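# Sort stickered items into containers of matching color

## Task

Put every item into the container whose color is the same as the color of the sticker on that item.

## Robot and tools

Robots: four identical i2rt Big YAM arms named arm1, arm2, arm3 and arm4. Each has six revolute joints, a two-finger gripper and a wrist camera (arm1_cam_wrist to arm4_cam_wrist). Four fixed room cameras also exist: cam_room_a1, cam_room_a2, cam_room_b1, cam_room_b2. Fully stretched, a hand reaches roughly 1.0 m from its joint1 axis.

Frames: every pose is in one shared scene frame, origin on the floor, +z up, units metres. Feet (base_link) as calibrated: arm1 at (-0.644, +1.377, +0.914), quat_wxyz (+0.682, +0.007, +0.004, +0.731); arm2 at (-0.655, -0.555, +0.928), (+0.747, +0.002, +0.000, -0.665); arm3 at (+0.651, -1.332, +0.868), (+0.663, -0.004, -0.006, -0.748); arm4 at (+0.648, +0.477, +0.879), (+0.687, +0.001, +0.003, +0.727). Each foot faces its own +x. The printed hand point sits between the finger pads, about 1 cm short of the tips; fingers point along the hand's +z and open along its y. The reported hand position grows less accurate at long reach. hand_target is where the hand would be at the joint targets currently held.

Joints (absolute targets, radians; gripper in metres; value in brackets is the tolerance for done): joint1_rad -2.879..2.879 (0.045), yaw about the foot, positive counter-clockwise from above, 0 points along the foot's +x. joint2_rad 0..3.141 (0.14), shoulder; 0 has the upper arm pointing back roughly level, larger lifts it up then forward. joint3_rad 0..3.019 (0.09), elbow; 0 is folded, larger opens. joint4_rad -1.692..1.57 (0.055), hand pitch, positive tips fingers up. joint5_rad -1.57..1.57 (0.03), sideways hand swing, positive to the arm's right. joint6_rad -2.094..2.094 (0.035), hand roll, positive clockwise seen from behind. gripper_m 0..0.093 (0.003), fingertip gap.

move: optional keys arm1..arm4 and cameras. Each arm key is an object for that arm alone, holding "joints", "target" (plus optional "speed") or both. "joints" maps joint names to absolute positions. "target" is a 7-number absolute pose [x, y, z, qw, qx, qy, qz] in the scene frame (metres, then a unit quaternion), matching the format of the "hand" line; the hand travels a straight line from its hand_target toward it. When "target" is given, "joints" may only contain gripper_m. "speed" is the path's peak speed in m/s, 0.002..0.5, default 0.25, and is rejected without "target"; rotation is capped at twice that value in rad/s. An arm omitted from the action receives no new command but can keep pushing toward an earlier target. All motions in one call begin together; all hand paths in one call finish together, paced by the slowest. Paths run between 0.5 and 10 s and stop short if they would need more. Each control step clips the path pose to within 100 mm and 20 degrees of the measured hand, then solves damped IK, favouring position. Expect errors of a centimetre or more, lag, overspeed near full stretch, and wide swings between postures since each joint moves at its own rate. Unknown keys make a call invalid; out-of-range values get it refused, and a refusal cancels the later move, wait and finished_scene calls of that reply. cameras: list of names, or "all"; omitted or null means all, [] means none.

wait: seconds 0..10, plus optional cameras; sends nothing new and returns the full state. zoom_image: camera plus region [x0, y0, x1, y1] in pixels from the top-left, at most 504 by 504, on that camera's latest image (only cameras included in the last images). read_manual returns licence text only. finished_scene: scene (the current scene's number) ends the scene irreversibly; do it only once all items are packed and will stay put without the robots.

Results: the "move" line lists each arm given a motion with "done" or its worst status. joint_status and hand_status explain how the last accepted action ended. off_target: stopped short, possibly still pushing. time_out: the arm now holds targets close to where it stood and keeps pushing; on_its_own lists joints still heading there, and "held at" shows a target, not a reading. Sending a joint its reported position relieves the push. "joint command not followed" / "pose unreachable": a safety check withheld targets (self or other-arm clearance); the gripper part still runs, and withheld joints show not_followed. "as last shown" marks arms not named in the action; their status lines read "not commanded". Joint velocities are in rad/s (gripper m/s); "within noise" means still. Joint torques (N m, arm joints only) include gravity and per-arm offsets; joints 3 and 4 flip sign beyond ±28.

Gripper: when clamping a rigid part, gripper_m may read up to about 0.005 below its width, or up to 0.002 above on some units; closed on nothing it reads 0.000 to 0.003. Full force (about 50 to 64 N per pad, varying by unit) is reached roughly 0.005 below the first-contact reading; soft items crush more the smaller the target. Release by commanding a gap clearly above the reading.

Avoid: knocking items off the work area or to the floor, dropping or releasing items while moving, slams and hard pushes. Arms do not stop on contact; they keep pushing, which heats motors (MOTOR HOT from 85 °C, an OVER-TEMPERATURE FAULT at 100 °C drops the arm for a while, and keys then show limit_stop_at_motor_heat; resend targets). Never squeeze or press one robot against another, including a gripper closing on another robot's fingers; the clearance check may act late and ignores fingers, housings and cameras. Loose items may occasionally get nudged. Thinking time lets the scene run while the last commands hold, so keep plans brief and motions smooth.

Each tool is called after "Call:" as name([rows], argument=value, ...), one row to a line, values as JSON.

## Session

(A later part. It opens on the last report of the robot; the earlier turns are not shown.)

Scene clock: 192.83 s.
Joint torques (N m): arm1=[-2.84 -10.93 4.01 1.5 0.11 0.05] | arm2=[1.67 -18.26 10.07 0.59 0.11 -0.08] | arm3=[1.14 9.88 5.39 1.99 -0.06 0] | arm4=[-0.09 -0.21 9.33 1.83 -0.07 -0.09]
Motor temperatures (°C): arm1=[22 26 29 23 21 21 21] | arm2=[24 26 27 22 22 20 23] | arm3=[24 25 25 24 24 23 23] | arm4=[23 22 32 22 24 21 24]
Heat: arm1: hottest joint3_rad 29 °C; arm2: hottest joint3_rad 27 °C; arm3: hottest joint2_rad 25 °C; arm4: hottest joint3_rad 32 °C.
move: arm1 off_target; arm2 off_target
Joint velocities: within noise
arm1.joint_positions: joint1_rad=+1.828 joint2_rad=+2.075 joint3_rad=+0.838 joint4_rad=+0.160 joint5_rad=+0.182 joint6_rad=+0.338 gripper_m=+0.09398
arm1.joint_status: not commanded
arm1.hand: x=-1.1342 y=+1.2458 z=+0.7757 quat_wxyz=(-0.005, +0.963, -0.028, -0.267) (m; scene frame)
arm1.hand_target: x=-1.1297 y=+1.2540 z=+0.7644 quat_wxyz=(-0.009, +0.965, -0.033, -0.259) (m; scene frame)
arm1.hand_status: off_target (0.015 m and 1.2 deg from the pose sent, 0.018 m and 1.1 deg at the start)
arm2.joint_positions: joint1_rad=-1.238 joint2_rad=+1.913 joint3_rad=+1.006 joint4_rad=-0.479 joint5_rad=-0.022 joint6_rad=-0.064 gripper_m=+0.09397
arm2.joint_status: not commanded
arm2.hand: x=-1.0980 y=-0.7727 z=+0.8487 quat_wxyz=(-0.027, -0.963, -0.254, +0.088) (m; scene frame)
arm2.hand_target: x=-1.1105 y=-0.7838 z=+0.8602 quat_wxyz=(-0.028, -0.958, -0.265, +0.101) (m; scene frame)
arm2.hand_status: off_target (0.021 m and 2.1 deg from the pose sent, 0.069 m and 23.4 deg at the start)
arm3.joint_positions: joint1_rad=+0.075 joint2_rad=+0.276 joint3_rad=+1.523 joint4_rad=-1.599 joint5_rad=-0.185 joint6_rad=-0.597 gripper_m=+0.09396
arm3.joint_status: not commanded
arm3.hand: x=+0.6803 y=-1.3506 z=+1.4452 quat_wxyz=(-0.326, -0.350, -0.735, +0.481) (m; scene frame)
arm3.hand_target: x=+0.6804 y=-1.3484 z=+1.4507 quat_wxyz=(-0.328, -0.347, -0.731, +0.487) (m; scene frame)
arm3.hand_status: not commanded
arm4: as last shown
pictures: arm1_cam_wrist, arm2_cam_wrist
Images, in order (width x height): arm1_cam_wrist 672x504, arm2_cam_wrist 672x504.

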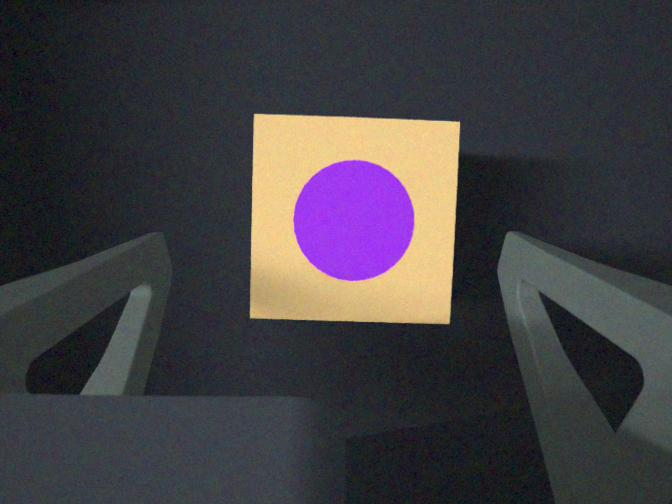

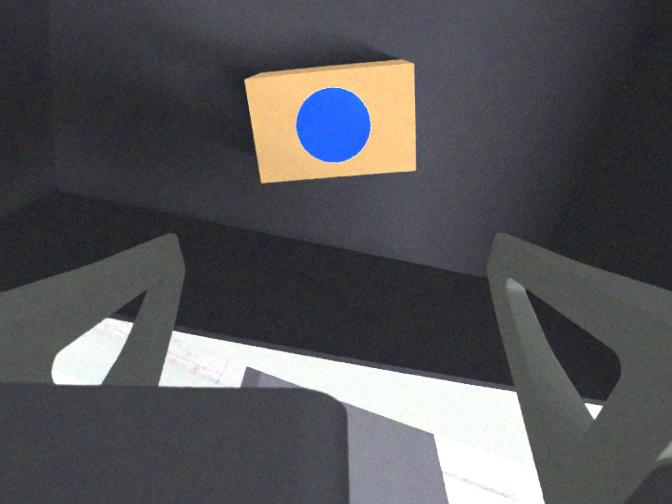

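Call:
move(arm1={"joints":{"gripper_m":0.04}}, arm2={"target":[-1.116,-0.785,0.77,0.0323,0.9458,0.3073,-0.0994],"speed":0.1}, cameras=["arm1_cam_wrist","arm2_cam_wrist"])

Scene clock: 208.03 s.
Joint torques (N m): arm1=[-2.43 -11.22 3.84 1.7 0.13 0.02] | arm2=[0.73 -16.26 8.62 1.7 -0.19 -0.09] | arm3=[1.2 10.11 5.37 1.95 -0.05 -0.01] | arm4=[-0.26 0.21 9.25 1.68 -0.05 -0.08]
Motor temperatures (°C): arm1=[22 26 29 23 21 21 21] | arm2=[24 26 29 22 22 20 23] | arm3=[24 25 25 24 24 23 23] | arm4=[23 22 33 22 24 21 24]
Heat: arm1: hottest joint3_rad 29 °C; arm2: hottest joint3_rad 29 °C; arm3: hottest joint2_rad 25 °C; arm4: hottest joint3_rad 33 °C.
move: arm1 off_target; arm2 off_target
Joint velocities: within noise
arm1.joint_positions: joint1_rad=+1.826 joint2_rad=+2.081 joint3_rad=+0.838 joint4_rad=+0.161 joint5_rad=+0.181 joint6_rad=+0.337 gripper_m=+0.05240
arm1.joint_status: gripper_m off_target (ended at +0.05242, target +0.04000)
arm1.hand: x=-1.1331 y=+1.2475 z=+0.7727 quat_wxyz=(-0.006, +0.964, -0.028, -0.264) (m; scene frame)
arm1.hand_target: x=-1.1295 y=+1.2539 z=+0.7642 quat_wxyz=(-0.009, +0.965, -0.033, -0.259) (m; scene frame)
arm1.hand_status: not commanded
arm2.joint_positions: joint1_rad=-1.237 joint2_rad=+2.091 joint3_rad=+1.026 joint4_rad=-0.313 joint5_rad=-0.036 joint6_rad=-0.158 gripper_m=+0.09397
arm2.joint_status: not commanded
arm2.hand: x=-1.1035 y=-0.7781 z=+0.7765 quat_wxyz=(-0.031, -0.949, -0.300, +0.091) (m; scene frame)
arm2.hand_target: x=-1.1154 y=-0.7848 z=+0.7703 quat_wxyz=(-0.032, -0.946, -0.307, +0.099) (m; scene frame)
arm2.hand_status: off_target (0.016 m and 1.3 deg from the pose sent, 0.082 m and 6.5 deg at the start)
arm3, arm4: as last shown
pictures: arm1_cam_wrist, arm2_cam_wrist
Images, in order (width x height): arm1_cam_wrist 672x504, arm2_cam_wrist 672x504.

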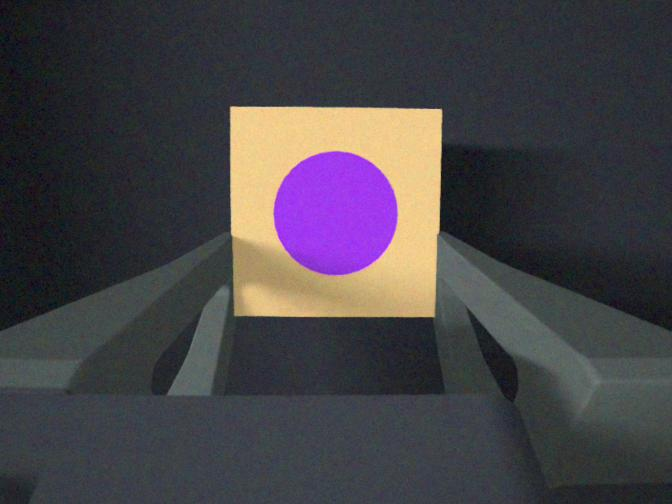

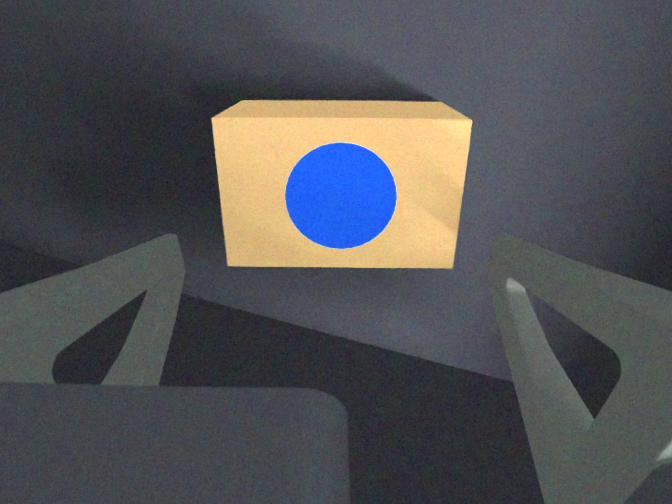

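Call:
move(arm1={"target":[-1.1,1.25,1.0,-0.0088,0.9654,-0.0328,-0.2588],"speed":0.2}, arm2={"target":[-1.126,-0.791,0.765,0.0323,0.9458,0.3073,-0.0994],"speed":0.1}, cameras=[])

Call:
move(arm2={"joints":{"gripper_m":0.045}}, cameras=["arm1_cam_wrist","arm2_cam_wrist","arm4_cam_wrist"])

Scene clock: 218.43 s.
Joint torques (N m): arm1=[-0.5 -8.94 13.65 0.62 0.23 0.1] | arm2=[1.14 -16.15 9.02 1.22 -0.17 -0.05] | arm3=[1.32 10.05 5.35 1.94 -0.06 -0.01] | arm4=[0.5 -0.38 9.36 1.65 -0.06 -0.09]
Motor temperatures (°C): arm1=[22 25 29 23 21 21 22] | arm2=[24 26 29 22 22 20 23] | arm3=[24 25 25 24 24 23 23] | arm4=[23 22 33 22 24 21 24]
Heat: arm1: hottest joint3_rad 29 °C; arm2: hottest joint3_rad 29 °C; arm3: hottest joint2_rad 25 °C; arm4: hottest joint3_rad 33 °C.
move: arm1 off_target; arm2 off_target
Joint velocities: within noise
arm1.joint_positions: joint1_rad=+1.833 joint2_rad=+1.473 joint3_rad=+0.801 joint4_rad=-0.479 joint5_rad=+0.191 joint6_rad=+0.355 gripper_m=+0.05240
arm1.joint_status: not commanded
arm1.hand: x=-1.0793 y=+1.2622 z=+0.9750 quat_wxyz=(-0.019, +0.971, -0.032, -0.234) (m; scene frame)
arm1.hand_target: x=-1.0987 y=+1.2504 z=+1.0004 quat_wxyz=(-0.008, +0.965, -0.033, -0.259) (m; scene frame)
arm1.hand_status: off_target (0.035 m and 3.1 deg from the pose sent, 0.230 m and 0.9 deg at the start)
arm2.joint_positions: joint1_rad=-1.237 joint2_rad=+2.113 joint3_rad=+1.063 joint4_rad=-0.313 joint5_rad=-0.036 joint6_rad=-0.159 gripper_m=+0.09397
arm2.joint_status: not commanded
arm2.hand: x=-1.1167 y=-0.7845 z=+0.7744 quat_wxyz=(-0.032, -0.948, -0.300, +0.098) (m; scene frame)
arm2.hand_target: x=-1.1254 y=-0.7908 z=+0.7654 quat_wxyz=(-0.032, -0.946, -0.307, +0.099) (m; scene frame)
arm2.hand_status: off_target (0.015 m and 0.9 deg from the pose sent, 0.028 m and 1.3 deg at the start)
arm3, arm4: as last shown
pictures: none
No camera images: "cameras" was empty.

Scene clock: 219.03 s.
Joint torques (N m): arm1=[0.15 -9.17 13.67 0.68 0.24 0.1] | arm2=[1.08 -16.44 8.49 1.28 -0.13 -0.05] | arm3=[1.32 9.99 5.3 1.98 -0.05 0] | arm4=[0.15 -0.5 9.4 1.8 -0.05 -0.08]
Motor temperatures (°C): arm1=[22 25 29 23 21 21 22] | arm2=[24 26 29 22 22 20 23] | arm3=[24 25 25 24 24 23 23] | arm4=[23 22 33 22 24 21 24]
Heat: arm1: hottest joint3_rad 29 °C; arm2: hottest joint3_rad 29 °C; arm3: hottest joint2_rad 25 °C; arm4: hottest joint3_rad 33 °C.
move: arm2 done
Joint velocities: within noise
arm1, arm3, arm4: as last shown
arm1.joint_positions: joint1_rad=+1.833 joint2_rad=+1.473 joint3_rad=+0.801 joint4_rad=-0.479 joint5_rad=+0.191 joint6_rad=+0.356 gripper_m=+0.05240
arm2.joint_positions: joint1_rad=-1.238 joint2_rad=+2.115 joint3_rad=+1.070 joint4_rad=-0.313 joint5_rad=-0.037 joint6_rad=-0.159 gripper_m=+0.04511
arm2.joint_status: all done
arm2.hand: x=-1.1202 y=-0.7861 z=+0.7753 quat_wxyz=(-0.032, -0.948, -0.300, +0.101) (m; scene frame)
arm2.hand_target: x=-1.1255 y=-0.7907 z=+0.7653 quat_wxyz=(-0.032, -0.946, -0.307, +0.099) (m; scene frame)
arm2.hand_status: not commanded
pictures: arm1_cam_wrist, arm2_cam_wrist, arm4_cam_wrist
Images, in order (width x height): arm1_cam_wrist 672x504, arm2_cam_wrist 672x504, arm4_cam_wrist 672x504.

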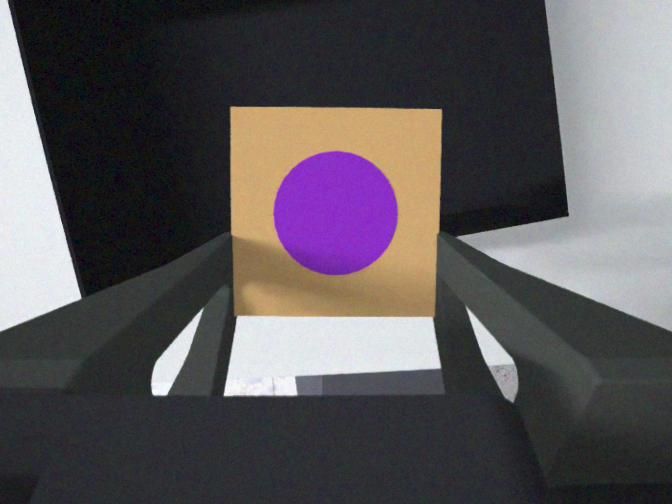

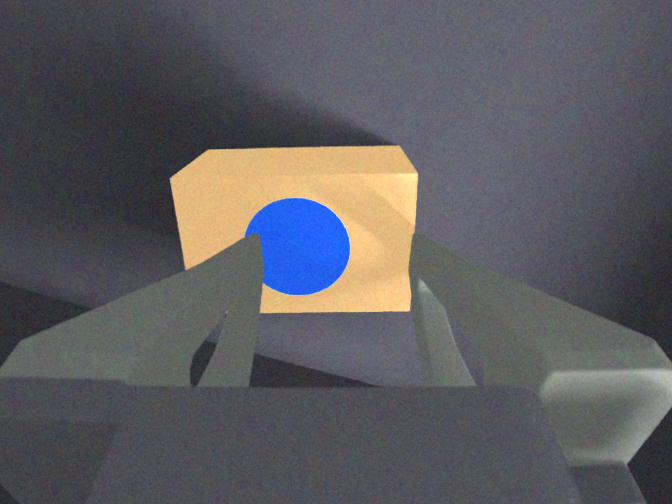

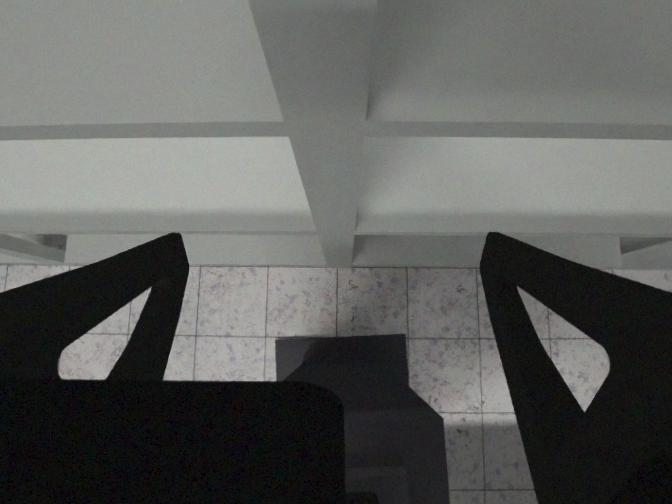

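Call:
move(arm1={"joints":{"joint1_rad":1.0,"joint2_rad":1.2,"joint3_rad":0.8,"joint4_rad":-0.5}}, arm2={"joints":{"gripper_m":0.093}}, cameras=["arm2_cam_wrist"])

Call:
zoom_image(camera="arm2_cam_wrist", region=[84, 50, 588, 428])

Scene clock: 229.13 s.
Joint torques (N m): arm1=[-2.32 -5.3 11.75 1.01 0.09 0.08] | arm2=[0.97 -16.38 8.4 1.28 -0.14 -0.05] | arm3=[1.14 10.11 5.37 1.99 -0.05 -0.01] | arm4=[0.15 -0.5 9.35 1.81 -0.04 -0.1]
Motor temperatures (°C): arm1=[22 25 31 23 21 21 22] | arm2=[24 26 28 22 22 20 23] | arm3=[24 25 25 24 24 23 23] | arm4=[23 22 33 22 24 21 24]
Heat: arm1: hottest joint3_rad 31 °C; arm2: hottest joint3_rad 28 °C; arm3: hottest joint2_rad 25 °C; arm4: hottest joint3_rad 33 °C.
move: arm1 done; arm2 done
Joint velocities: within noise
arm1.joint_positions: joint1_rad=+1.001 joint2_rad=+1.195 joint3_rad=+0.789 joint4_rad=-0.493 joint5_rad=+0.194 joint6_rad=+0.357 gripper_m=+0.05240
arm1.joint_status: all done
arm1.hand: x=-1.0179 y=+1.6214 z=+1.0874 quat_wxyz=(-0.113, +0.839, -0.420, -0.328) (m; scene frame)
arm1.hand_target: x=-1.0199 y=+1.6231 z=+1.0899 quat_wxyz=(-0.111, +0.837, -0.423, -0.328) (m; scene frame)
arm1.hand_status: not commanded
arm2.joint_positions: joint1_rad=-1.238 joint2_rad=+2.115 joint3_rad=+1.070 joint4_rad=-0.313 joint5_rad=-0.037 joint6_rad=-0.159 gripper_m=+0.09289
arm2.joint_status: all done
arm2.hand: x=-1.1202 y=-0.7861 z=+0.7753 quat_wxyz=(-0.032, -0.948, -0.300, +0.101) (m; scene frame)
arm2.hand_target: x=-1.1255 y=-0.7907 z=+0.7653 quat_wxyz=(-0.032, -0.946, -0.307, +0.099) (m; scene frame)
arm2.hand_status: not commanded
arm3, arm4: as last shown
pictures: arm2_cam_wrist
Images, in order (width x height): arm2_cam_wrist 672x504.

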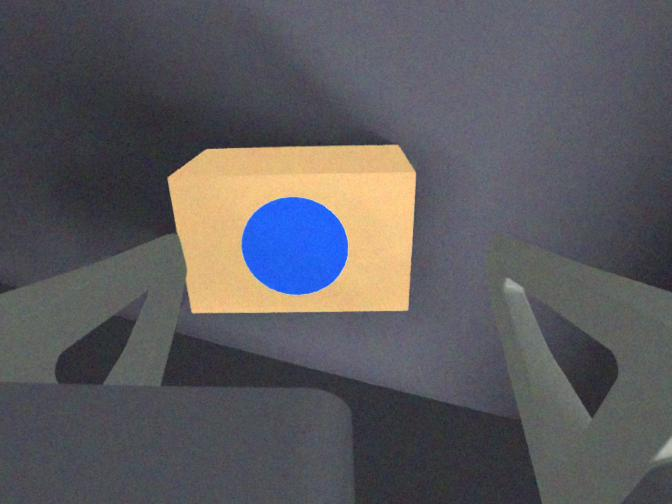

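Scaled by 1.000.

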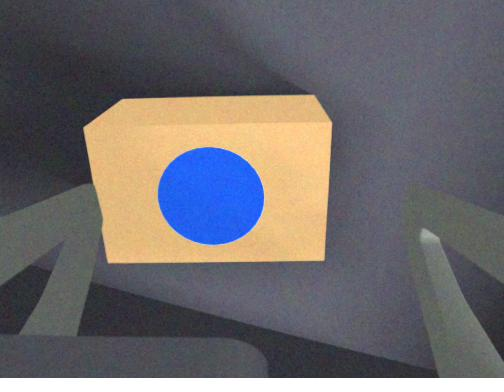

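Call:
move(arm2={"target":[-1.116,-0.802,0.795,0.0323,0.9458,0.3073,-0.0994],"speed":0.1}, cameras=[])

Call:
move(arm2={"target":[-1.116,-0.802,0.745,0.0323,0.9458,0.3073,-0.0994],"speed":0.08}, cameras=["arm2_cam_wrist"])

Scene clock: 235.43 s.
Joint torques (N m): arm1=[-1.73 -5.6 11.79 1.09 0.07 0.11] | arm2=[1.14 -19.9 7.15 0.64 0.09 0.19] | arm3=[1.26 10.05 5.33 1.98 -0.05 0] | arm4=[0.26 -0.5 9.36 1.91 -0.04 -0.08]
Motor temperatures (°C): arm1=[22 25 31 23 21 21 22] | arm2=[24 26 28 22 22 20 23] | arm3=[24 25 25 24 24 23 23] | arm4=[23 22 33 22 24 21 24]
Heat: arm1: hottest joint3_rad 31 °C; arm2: hottest joint3_rad 28 °C; arm3: hottest joint2_rad 25 °C; arm4: hottest joint3_rad 33 °C.
move: arm2 done
Joint velocities: within noise
arm1, arm3: as last shown
arm2.joint_positions: joint1_rad=-1.211 joint2_rad=+2.081 joint3_rad=+1.070 joint4_rad=-0.352 joint5_rad=-0.036 joint6_rad=-0.156 gripper_m=+0.09289
arm2.joint_status: not commanded
arm2.hand: x=-1.1139 y=-0.7985 z=+0.7902 quat_wxyz=(-0.033, -0.945, -0.311, +0.098) (m; scene frame)
arm2.hand_target: x=-1.1159 y=-0.8020 z=+0.7950 quat_wxyz=(-0.032, -0.946, -0.307, +0.099) (m; scene frame)
arm2.hand_status: done (0.006 m and 0.5 deg from the pose sent, 0.026 m and 0.9 deg at the start)
arm4.joint_positions: joint1_rad=+1.486 joint2_rad=+0.520 joint3_rad=+0.922 joint4_rad=-1.146 joint5_rad=-0.023 joint6_rad=-0.014 gripper_m=+0.09401
arm4.joint_status: not commanded
arm4.hand: x=+0.3902 y=+0.4825 z=+1.2412 quat_wxyz=(+0.003, +0.915, -0.003, -0.404) (m; scene frame)
arm4.hand_target: x=+0.3902 y=+0.4844 z=+1.2500 quat_wxyz=(+0.000, +0.908, +0.000, -0.420) (m; scene frame)
arm4.hand_status: not commanded
pictures: none
No camera images: "cameras" was empty.

Scene clock: 236.70 s.
Joint torques (N m): arm1=[-1.73 -5.36 11.7 1.17 0.08 0.08] | arm2=[1.14 -17.32 7.69 1.73 0.08 0.19] | arm3=[1.26 9.99 5.33 1.96 -0.06 -0.01] | arm4=[-0.03 -0.26 9.36 1.83 -0.07 -0.07]
Motor temperatures (°C): arm1=[22 25 32 23 21 21 22] | arm2=[24 26 28 22 22 20 23] | arm3=[24 25 25 24 24 23 23] | arm4=[23 22 33 22 24 21 24]
Heat: arm1: hottest joint3_rad 32 °C; arm2: hottest joint3_rad 28 °C; arm3: hottest joint2_rad 25 °C; arm4: hottest joint3_rad 33 °C.
move: arm2 off_target
Joint velocities: within noise
arm1, arm3, arm4: as last shown
arm2.joint_positions: joint1_rad=-1.211 joint2_rad=+2.166 joint3_rad=+1.070 joint4_rad=-0.278 joint5_rad=-0.035 joint6_rad=-0.156 gripper_m=+0.09289
arm2.joint_status: not commanded
arm2.hand: x=-1.1081 y=-0.7954 z=+0.7518 quat_wxyz=(-0.032, -0.945, -0.311, +0.093) (m; scene frame)
arm2.hand_target: x=-1.1157 y=-0.8019 z=+0.7453 quat_wxyz=(-0.032, -0.946, -0.307, +0.099) (m; scene frame)
arm2.hand_status: off_target (0.012 m and 0.9 deg from the pose sent, 0.045 m and 0.5 deg at the start)
pictures: arm2_cam_wrist
Images, in order (width x height): arm2_cam_wrist 672x504.

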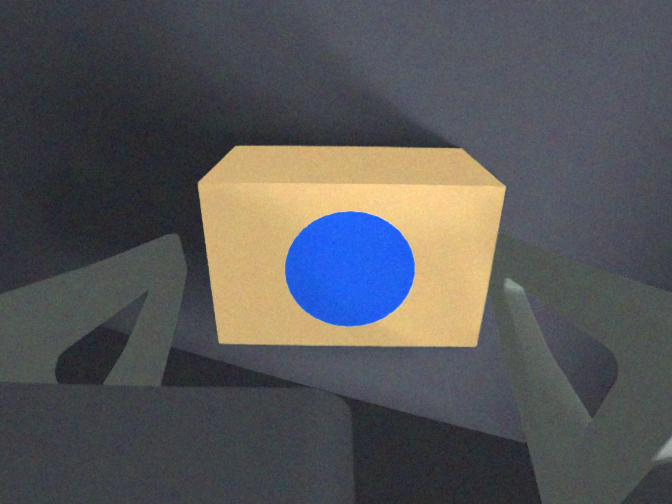

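Call:
move(arm2={"target":[-1.109,-0.797,0.745,0.0323,0.9458,0.3073,-0.0994],"speed":0.08}, cameras=[])

Call:
move(arm2={"joints":{"gripper_m":0.045}}, cameras=["arm2_cam_wrist","cam_room_b1","cam_room_b2"])

Scene clock: 241.40 s.
Joint torques (N m): arm1=[-1.79 -5.89 11.7 1.22 0.11 0.05] | arm2=[1.03 -18.14 5.56 1.76 0.06 0.17] | arm3=[1.32 10.23 5.35 1.98 -0.05 -0.01] | arm4=[0.26 -0.5 9.26 1.84 -0.04 -0.08]
Motor temperatures (°C): arm1=[22 25 32 23 21 21 22] | arm2=[24 26 28 22 22 20 23] | arm3=[24 25 25 24 24 23 23] | arm4=[23 22 33 22 24 21 24]
Heat: arm1: hottest joint3_rad 32 °C; arm2: hottest joint3_rad 28 °C; arm3: hottest joint2_rad 25 °C; arm4: hottest joint3_rad 33 °C.
move: arm2 done
Joint velocities: within noise
arm1, arm3, arm4: as last shown
arm2.joint_positions: joint1_rad=-1.211 joint2_rad=+2.166 joint3_rad=+1.070 joint4_rad=-0.262 joint5_rad=-0.035 joint6_rad=-0.156 gripper_m=+0.09289
arm2.joint_status: not commanded
arm2.hand: x=-1.1115 y=-0.7971 z=+0.7526 quat_wxyz=(-0.033, -0.944, -0.311, +0.101) (m; scene frame)
arm2.hand_target: x=-1.1090 y=-0.7970 z=+0.7452 quat_wxyz=(-0.032, -0.946, -0.307, +0.099) (m; scene frame)
arm2.hand_status: done (0.008 m and 0.5 deg from the pose sent, 0.007 m and 0.9 deg at the start)
pictures: none
No camera images: "cameras" was empty.

Scene clock: 242.00 s.
Joint torques (N m): arm1=[-1.85 -5.6 11.78 1.17 0.13 0.12] | arm2=[0.91 -18.2 5.5 1.73 0.03 0.17] | arm3=[1.44 9.99 5.33 1.94 -0.03 -0.02] | arm4=[0.03 -0.32 9.26 1.89 -0.08 -0.06]
Motor temperatures (°C): arm1=[22 25 32 23 21 21 22] | arm2=[24 26 28 22 22 20 23] | arm3=[24 25 25 24 24 23 23] | arm4=[23 22 33 22 24 21 24]
Heat: arm1: hottest joint3_rad 32 °C; arm2: hottest joint3_rad 28 °C; arm3: hottest joint2_rad 25 °C; arm4: hottest joint3_rad 33 °C.
move: arm2 off_target
Joint velocities: within noise
arm1, arm4: as last shown
arm2.joint_positions: joint1_rad=-1.211 joint2_rad=+2.166 joint3_rad=+1.070 joint4_rad=-0.261 joint5_rad=-0.035 joint6_rad=-0.156 gripper_m=+0.06908
arm2.joint_status: gripper_m off_target (ended at +0.06911, target +0.04500)
arm2.hand: x=-1.1118 y=-0.7971 z=+0.7526 quat_wxyz=(-0.033, -0.944, -0.311, +0.101) (m; scene frame)
arm2.hand_target: x=-1.1089 y=-0.7969 z=+0.7451 quat_wxyz=(-0.032, -0.946, -0.307, +0.099) (m; scene frame)
arm2.hand_status: not commanded
arm3.joint_positions: joint1_rad=+0.075 joint2_rad=+0.276 joint3_rad=+1.523 joint4_rad=-1.599 joint5_rad=-0.185 joint6_rad=-0.597 gripper_m=+0.09396
arm3.joint_status: not commanded
arm3.hand: x=+0.6803 y=-1.3506 z=+1.4452 quat_wxyz=(-0.326, -0.350, -0.735, +0.481) (m; scene frame)
arm3.hand_target: x=+0.6804 y=-1.3484 z=+1.4507 quat_wxyz=(-0.328, -0.347, -0.731, +0.487) (m; scene frame)
arm3.hand_status: not commanded
pictures: arm2_cam_wrist, cam_room_b1, cam_room_b2
Images, in order (width x height): arm2_cam_wrist 672x504, cam_room_b1 672x504, cam_room_b2 672x504.

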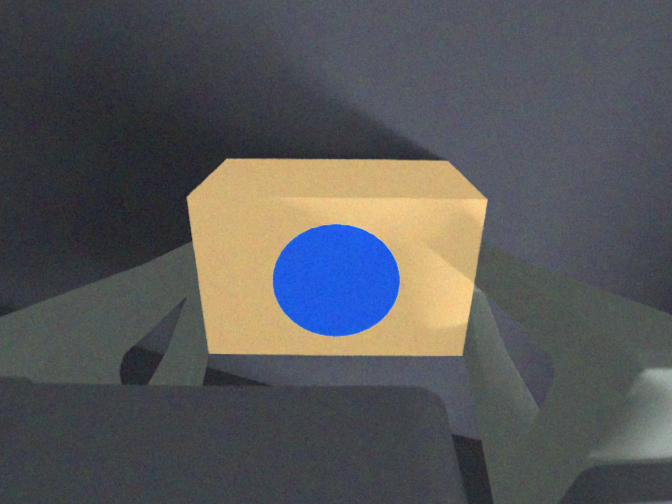

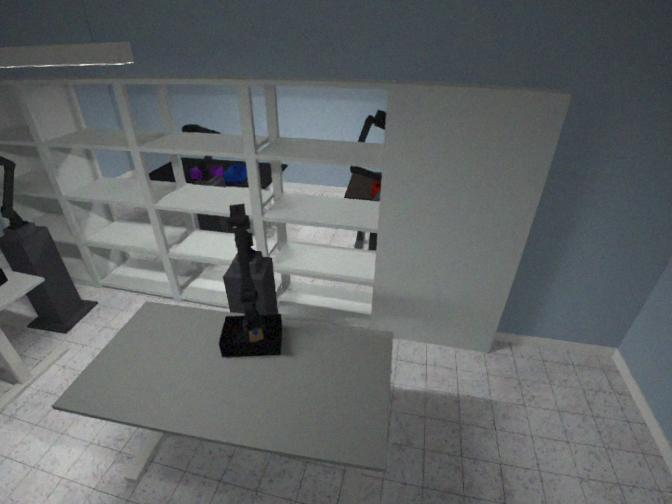

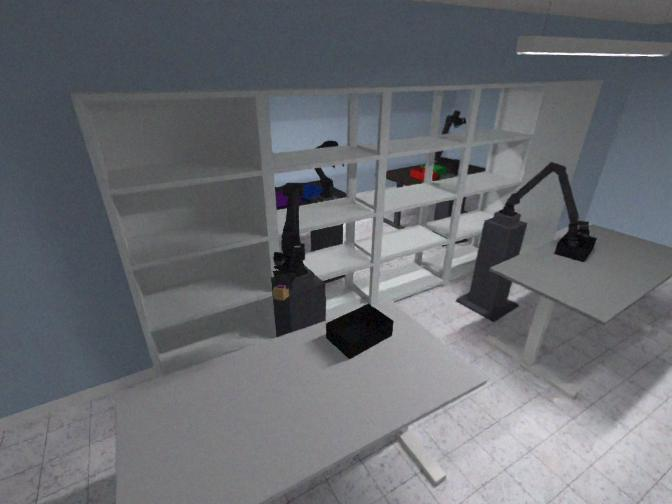

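Call:
move(arm1={"joints":{"joint1_rad":-2.25,"joint2_rad":0.8,"joint3_rad":1.06,"joint4_rad":-1.3,"joint5_rad":0,"joint6_rad":0}}, arm2={"target":[-1.08,-0.78,0.98,0.0323,0.9458,0.3073,-0.0994],"speed":0.2}, cameras=["arm1_cam_wrist","arm2_cam_wrist"])

Scene clock: 273.20 s.
Joint torques (N m): arm1=[-1.9 -1.85 12.55 0.87 0.01 -0.03] | arm2=[0.56 -15.21 11.32 0.64 -0.02 0.13] | arm3=[1.14 10.17 5.3 1.95 -0.05 -0.01] | arm4=[-0.21 -0.26 9.26 1.8 -0.04 -0.1]
Motor temperatures (°C): arm1=[22 25 33 23 21 21 22] | arm2=[24 27 27 22 22 20 24] | arm3=[24 25 25 24 24 23 23] | arm4=[23 22 33 22 24 21 24]
Heat: arm1: hottest joint3_rad 33 °C; arm2: hottest joint2_rad 27 °C; arm3: hottest joint2_rad 25 °C; arm4: hottest joint3_rad 33 °C.
move: arm1 done; arm2 done
Joint velocities: within noise
arm1.joint_positions: joint1_rad=-2.245 joint2_rad=+0.813 joint3_rad=+1.044 joint4_rad=-1.291 joint5_rad=+0.002 joint6_rad=+0.007 gripper_m=+0.05240
arm1.joint_status: all done
arm1.hand: x=-0.3901 y=+1.2035 z=+1.2349 quat_wxyz=(-0.234, -0.292, -0.924, +0.076) (m; scene frame)
arm1.hand_target: x=-0.3926 y=+1.2039 z=+1.2453 quat_wxyz=(-0.242, -0.290, -0.923, +0.080) (m; scene frame)
arm1.hand_status: not commanded
arm2.joint_positions: joint1_rad=-1.211 joint2_rad=+1.624 joint3_rad=+1.019 joint4_rad=-0.763 joint5_rad=-0.035 joint6_rad=-0.155 gripper_m=+0.06908
arm2.joint_status: not commanded
arm2.hand: x=-1.0733 y=-0.7777 z=+0.9738 quat_wxyz=(-0.032, -0.945, -0.311, +0.096) (m; scene frame)
arm2.hand_target: x=-1.0799 y=-0.7800 z=+0.9801 quat_wxyz=(-0.032, -0.946, -0.307, +0.100) (m; scene frame)
arm2.hand_status: done (0.009 m and 0.6 deg from the pose sent, 0.230 m and 0.5 deg at the start)
arm3, arm4: as last shown
pictures: arm1_cam_wrist, arm2_cam_wrist
Images, in order (width x height): arm1_cam_wrist 672x504, arm2_cam_wrist 672x504.

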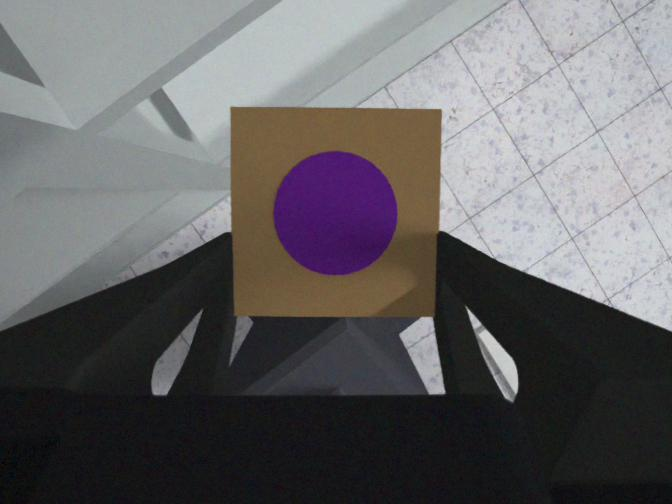

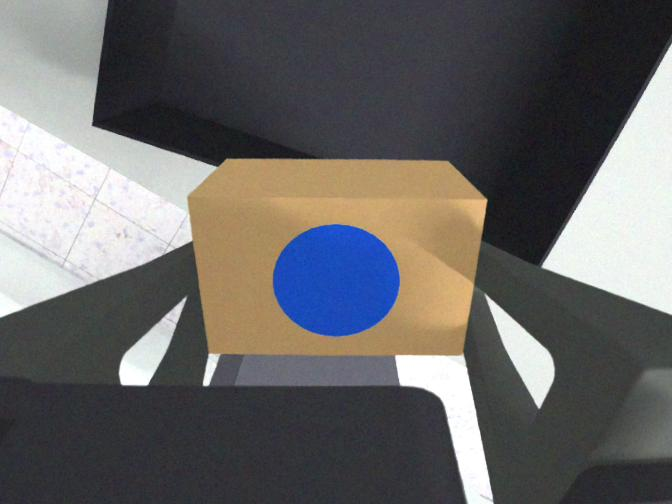

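Call:
zoom_image(camera="arm1_cam_wrist", region=[0, 0, 504, 340])

Call:
move(arm2={"joints":{"joint1_rad":2.13,"joint2_rad":0.8,"joint3_rad":1.06,"joint4_rad":-1.3,"joint5_rad":0,"joint6_rad":0}}, cameras=["arm2_cam_wrist","cam_room_b2","cam_room_b1"])

Call:
zoom_image(camera="cam_room_b2", region=[180, 80, 560, 360])

Scaled by 1.000.

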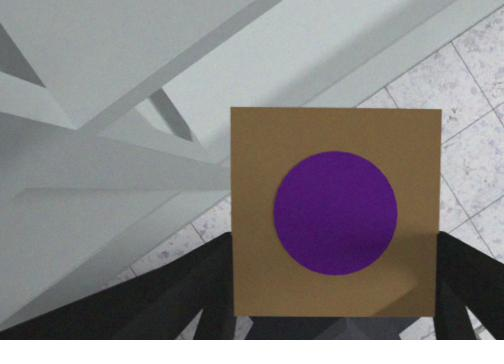

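Scene clock: 281.87 s.
Joint torques (N m): arm1=[-1.73 -1.85 12.51 0.76 -0.02 -0.03] | arm2=[0.97 -4.89 15.06 1.26 0.13 0.19] | arm3=[1.26 10.05 5.35 1.95 -0.05 0] | arm4=[-0.03 0.09 9.31 1.81 -0.05 -0.11]
Motor temperatures (°C): arm1=[22 25 33 23 21 21 22] | arm2=[24 27 28 22 22 20 24] | arm3=[24 25 25 24 24 23 23] | arm4=[23 22 34 22 24 21 24]
Heat: arm1: hottest joint3_rad 33 °C; arm2: hottest joint3_rad 28 °C; arm3: hottest joint2_rad 25 °C; arm4: hottest joint3_rad 34 °C.
move: arm2 done
Joint velocities: within noise
arm1, arm3, arm4: as last shown
arm1.hand_target: x=-0.3926 y=+1.2039 z=+1.2453 quat_wxyz=(-0.243, -0.290, -0.922, +0.080) (m; scene frame)
arm2.joint_positions: joint1_rad=+2.127 joint2_rad=+0.808 joint3_rad=+1.020 joint4_rad=-1.288 joint5_rad=-0.003 joint6_rad=-0.012 gripper_m=+0.06914
arm2.joint_status: all done
arm2.hand: x=-0.4217 y=-0.3695 z=+1.2446 quat_wxyz=(-0.233, +0.326, -0.913, -0.082) (m; scene frame)
arm2.hand_target: x=-0.4211 y=-0.3687 z=+1.2648 quat_wxyz=(-0.249, +0.320, -0.910, -0.088) (m; scene frame)
arm2.hand_status: not commanded
pictures: arm2_cam_wrist, cam_room_b1, cam_room_b2
Images, in order (width x height): arm2_cam_wrist 672x504, cam_room_b1 672x504, cam_room_b2 672x504.

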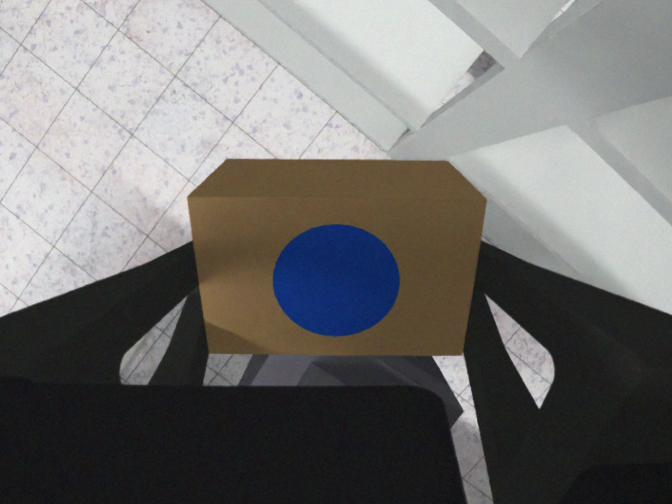

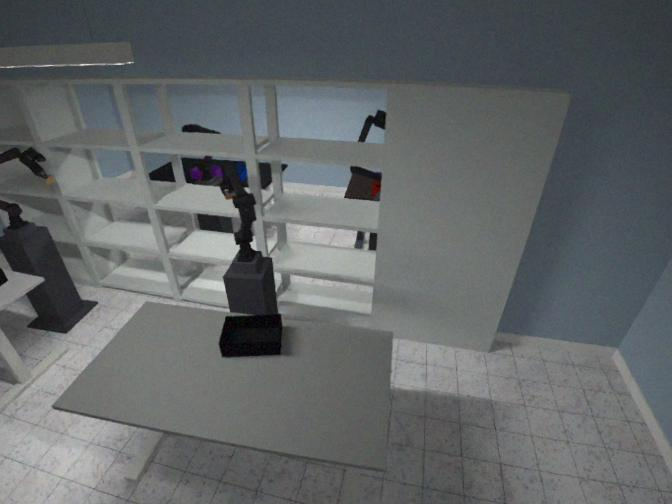

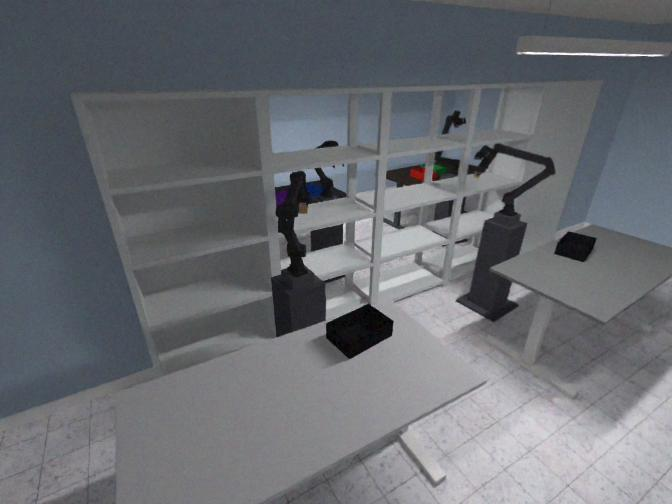

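Scaled by 1.326.

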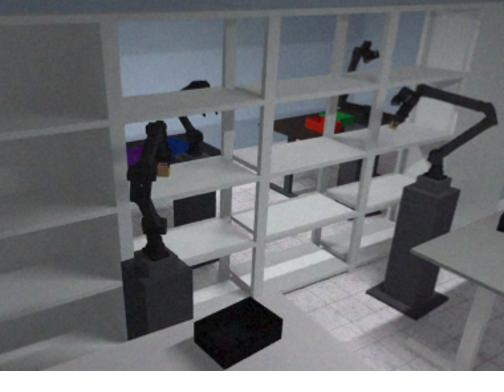

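Call:
move(arm1={"target":[0.0,0.93,1.13,0.2468,0.2905,0.9212,-0.0778],"speed":0.25}, arm2={"target":[0.0,-0.03,1.13,-0.2042,0.3235,-0.9211,-0.0717],"speed":0.25}, cameras=["arm1_cam_wrist","arm2_cam_wrist","cam_room_a1","cam_room_a2"])

Scene clock: 293.40 s.
Joint torques (N m): arm1=[-2.14 -20.66 17.62 0.9 -0.02 0.04] | arm2=[1.03 -25.58 16.44 1.17 0.13 0.19] | arm3=[1.14 10.17 5.33 1.92 -0.06 0] | arm4=[0.26 -0.26 9.35 1.78 -0.06 -0.06]
Motor temperatures (°C): arm1=[22 25 33 23 21 21 22] | arm2=[24 26 30 22 22 20 24] | arm3=[24 25 25 24 24 23 23] | arm4=[23 22 34 22 24 21 24]
Heat: arm1: hottest joint3_rad 33 °C; arm2: hottest joint3_rad 30 °C; arm3: hottest joint2_rad 25 °C; arm4: hottest joint3_rad 34 °C.
move: arm1 off_target; arm2 done
Joint velocities: arm1=[within noise] | arm2=[-0.005 -0.005 -0.022 0.007 -0.183 0.022 0] | arm3=[within noise] | arm4=[within noise]
arm1.joint_positions: joint1_rad=-2.245 joint2_rad=+2.097 joint3_rad=+2.062 joint4_rad=-1.059 joint5_rad=-0.003 joint6_rad=+0.007 gripper_m=+0.05240
arm1.joint_status: not commanded
arm1.hand: x=-0.0114 y=+0.9412 z=+1.0949 quat_wxyz=(-0.219, -0.292, -0.928, +0.069) (m; scene frame)
arm1.hand_target: x=-0.0020 y=+0.9313 z=+1.1301 quat_wxyz=(-0.247, -0.290, -0.921, +0.078) (m; scene frame)
arm1.hand_status: off_target (0.039 m and 3.5 deg from the pose sent, 0.488 m and 1.6 deg at the start)
arm2.joint_positions: joint1_rad=+2.127 joint2_rad=+2.519 joint3_rad=+2.867 joint4_rad=-1.477 joint5_rad=-0.001 joint6_rad=-0.012 gripper_m=+0.06914
arm2.joint_status: not commanded
arm2.hand: x=-0.0039 y=-0.0365 z=+1.1357 quat_wxyz=(-0.209, +0.328, -0.919, -0.073) (m; scene frame)
arm2.hand_target: x=-0.0010 y=-0.0307 z=+1.1295 quat_wxyz=(-0.213, +0.323, -0.919, -0.075) (m; scene frame)
arm2.hand_status: done (0.009 m and 0.8 deg from the pose sent, 0.553 m and 3.6 deg at the start; a joint's target at an end of its range on 17 of 114 steps)
arm3, arm4: as last shown
pictures: arm1_cam_wrist, arm2_cam_wrist, cam_room_a1, cam_room_a2
Images, in order (width x height): arm1_cam_wrist 672x504, arm2_cam_wrist 672x504, cam_room_a1 672x504, cam_room_a2 672x504.

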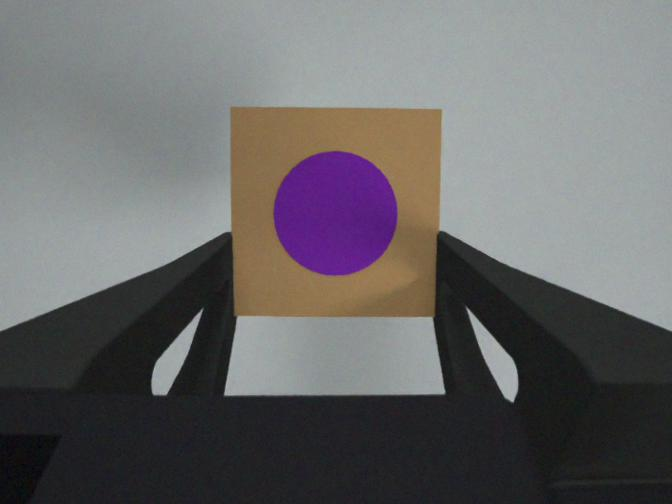

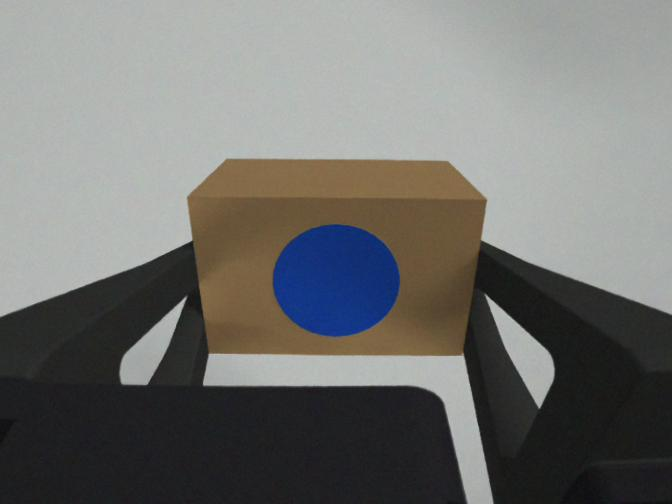

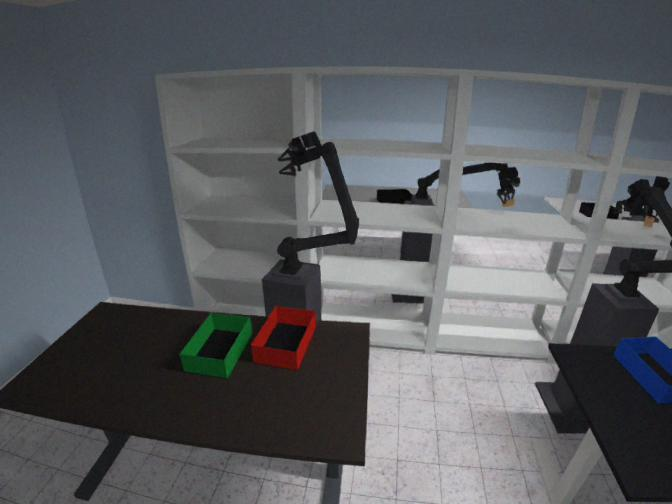

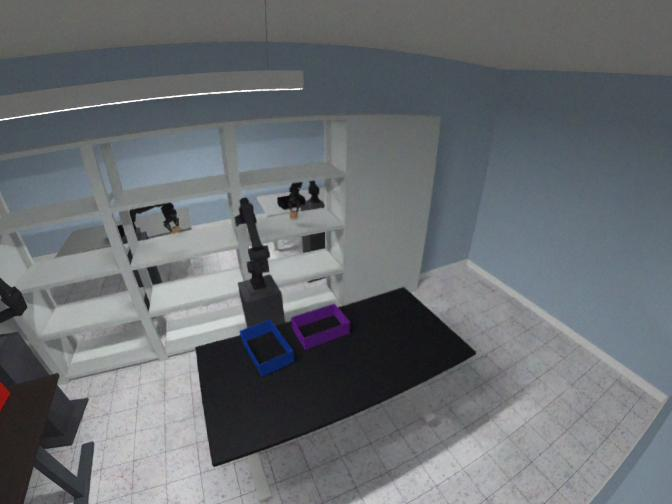

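Call:
move(arm1={"target":[0.0,0.93,1.08,0.2468,0.2905,0.9212,-0.0778],"speed":0.1}, arm2={"target":[0.0,-0.03,1.06,-0.2042,0.3235,-0.9211,-0.0717],"speed":0.1}, cameras=["cam_room_a1","cam_room_a2"])

Call:
zoom_image(camera="cam_room_a1", region=[430, 140, 672, 270])

Call:
zoom_image(camera="cam_room_a2", region=[120, 160, 360, 290])

Scene clock: 299.80 s.
Joint torques (N m): arm1=[-1.96 -19.9 11.97 2.09 -0.06 0.03] | arm2=[0.91 -31.09 10.92 2.28 0.11 0.19] | arm3=[1.14 10.11 5.33 1.96 -0.04 -0.01] | arm4=[0.15 -0.32 9.26 1.72 -0.05 -0.08]
Motor temperatures (°C): arm1=[22 26 35 23 21 21 23] | arm2=[24 27 32 22 22 20 24] | arm3=[24 25 25 24 24 23 23] | arm4=[23 22 34 22 24 21 24]
Heat: arm1: hottest joint3_rad 35 °C; arm2: hottest joint3_rad 32 °C; arm3: hottest joint2_rad 25 °C; arm4: hottest joint3_rad 34 °C.
move: arm1 done; arm2 done
Joint velocities: within noise
arm1.joint_positions: joint1_rad=-2.245 joint2_rad=+2.103 joint3_rad=+2.019 joint4_rad=-0.970 joint5_rad=-0.003 joint6_rad=+0.007 gripper_m=+0.05240
arm1.joint_status: not commanded
arm1.hand: x=-0.0040 y=+0.9360 z=+1.0795 quat_wxyz=(-0.237, -0.291, -0.924, +0.075) (m; scene frame)
arm1.hand_target: x=-0.0001 y=+0.9300 z=+1.0800 quat_wxyz=(-0.247, -0.290, -0.921, +0.078) (m; scene frame)
arm1.hand_status: done (0.007 m and 1.2 deg from the pose sent, 0.022 m and 3.5 deg at the start)
arm2.joint_positions: joint1_rad=+2.127 joint2_rad=+2.464 joint3_rad=+2.543 joint4_rad=-1.240 joint5_rad=-0.001 joint6_rad=-0.012 gripper_m=+0.06914
arm2.joint_status: not commanded
arm2.hand: x=+0.0001 y=-0.0331 z=+1.0504 quat_wxyz=(-0.194, +0.329, -0.922, -0.068) (m; scene frame)
arm2.hand_target: x=-0.0001 y=-0.0300 z=+1.0600 quat_wxyz=(-0.204, +0.324, -0.921, -0.072) (m; scene frame)
arm2.hand_status: done (0.010 m and 1.4 deg from the pose sent, 0.076 m and 0.8 deg at the start)
arm3, arm4: as last shown
pictures: cam_room_a1, cam_room_a2
Images, in order (width x height): cam_room_a1 672x504, cam_room_a2 672x504.

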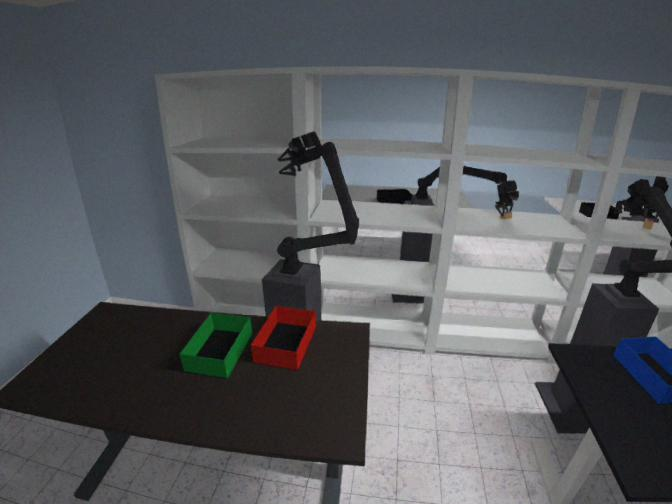

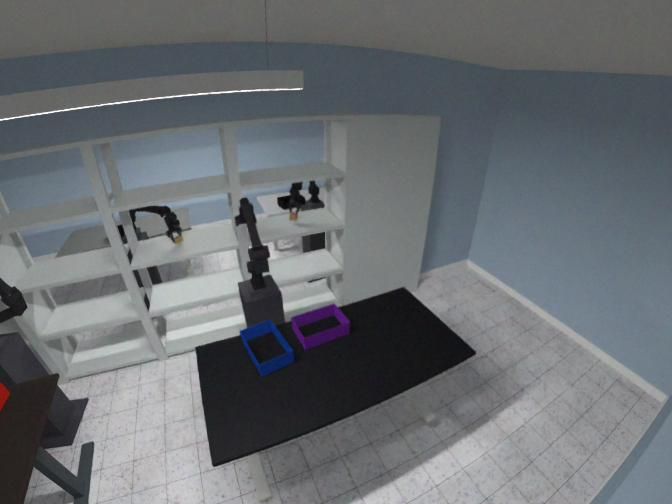

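Scaled by 2.083.

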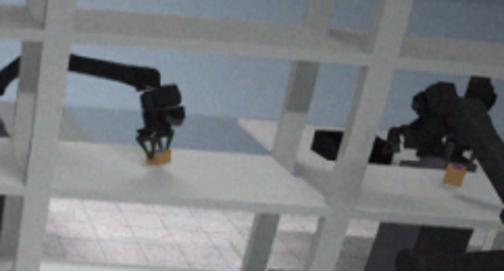

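Scaled by 2.100.

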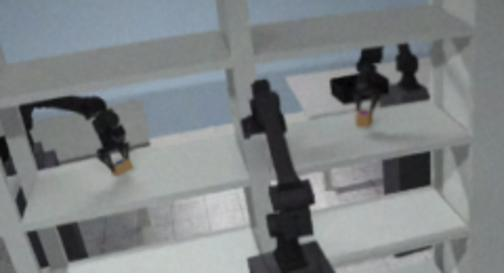

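Call:
move(arm1={"target":[0.0,0.93,1.035,0.2468,0.2905,0.9212,-0.0778],"speed":0.05}, arm2={"target":[0.0,-0.03,1.03,-0.2042,0.3235,-0.9211,-0.0717],"speed":0.05}, cameras=["cam_room_a1","cam_room_a2"])

Call:
zoom_image(camera="cam_room_a1", region=[470, 160, 550, 240])

Call:
zoom_image(camera="cam_room_a2", region=[260, 160, 340, 240])

Scene clock: 306.60 s.
Joint torques (N m): arm1=[-2.2 -19.14 11.11 1.89 0.01 0.02] | arm2=[1.03 -30.1 10.15 2.36 0.11 0.18] | arm3=[1.2 9.88 5.31 1.98 -0.06 -0.01] | arm4=[-0.26 -0.21 9.28 1.87 -0.01 -0.07]
Motor temperatures (°C): arm1=[22 26 35 23 21 21 23] | arm2=[24 27 32 22 22 20 24] | arm3=[24 25 25 24 24 23 23] | arm4=[23 22 34 22 24 21 24]
Heat: arm1: hottest joint3_rad 35 °C; arm2: hottest joint3_rad 32 °C; arm3: hottest joint2_rad 25 °C; arm4: hottest joint3_rad 34 °C.
move: arm1 off_target; arm2 done
Joint velocities: within noise
arm1.joint_positions: joint1_rad=-2.245 joint2_rad=+2.114 joint3_rad=+1.943 joint4_rad=-0.863 joint5_rad=-0.004 joint6_rad=+0.007 gripper_m=+0.05240
arm1.joint_status: not commanded
arm1.hand: x=-0.0020 y=+0.9344 z=+1.0456 quat_wxyz=(-0.246, -0.290, -0.922, +0.077) (m; scene frame)
arm1.hand_target: x=-0.0003 y=+0.9301 z=+1.0350 quat_wxyz=(-0.247, -0.290, -0.921, +0.078) (m; scene frame)
arm1.hand_status: off_target (0.012 m and 0.1 deg from the pose sent, 0.045 m and 1.2 deg at the start)
arm2.joint_positions: joint1_rad=+2.127 joint2_rad=+2.449 joint3_rad=+2.460 joint4_rad=-1.156 joint5_rad=-0.001 joint6_rad=-0.011 gripper_m=+0.06914
arm2.joint_status: not commanded
arm2.hand: x=+0.0017 y=-0.0319 z=+1.0312 quat_wxyz=(-0.201, +0.328, -0.920, -0.070) (m; scene frame)
arm2.hand_target: x=-0.0001 y=-0.0299 z=+1.0299 quat_wxyz=(-0.204, +0.324, -0.921, -0.072) (m; scene frame)
arm2.hand_status: done (0.003 m and 0.6 deg from the pose sent, 0.021 m and 1.4 deg at the start)
arm3: as last shown
arm4.joint_positions: joint1_rad=+1.486 joint2_rad=+0.520 joint3_rad=+0.922 joint4_rad=-1.146 joint5_rad=-0.023 joint6_rad=-0.014 gripper_m=+0.09401
arm4.joint_status: not commanded
arm4.hand: x=+0.3902 y=+0.4825 z=+1.2412 quat_wxyz=(+0.003, +0.915, -0.003, -0.404) (m; scene frame)
arm4.hand_target: x=+0.3902 y=+0.4844 z=+1.2500 quat_wxyz=(+0.000, +0.908, +0.000, -0.420) (m; scene frame)
arm4.hand_status: not commanded
pictures: cam_room_a1, cam_room_a2
Images, in order (width x height): cam_room_a1 672x504, cam_room_a2 672x504.

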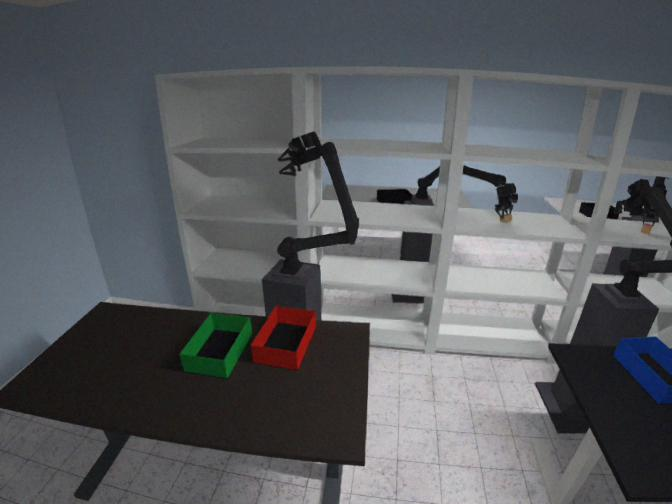

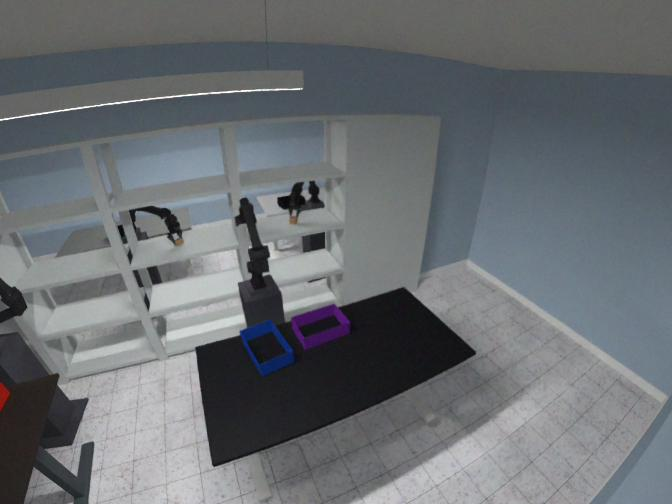

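Scaled by 6.300.

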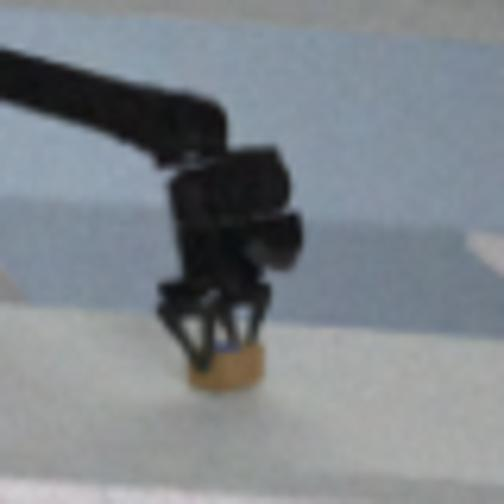

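Scaled by 6.300.

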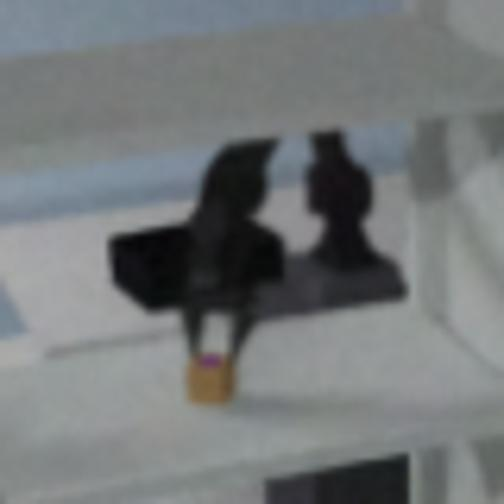

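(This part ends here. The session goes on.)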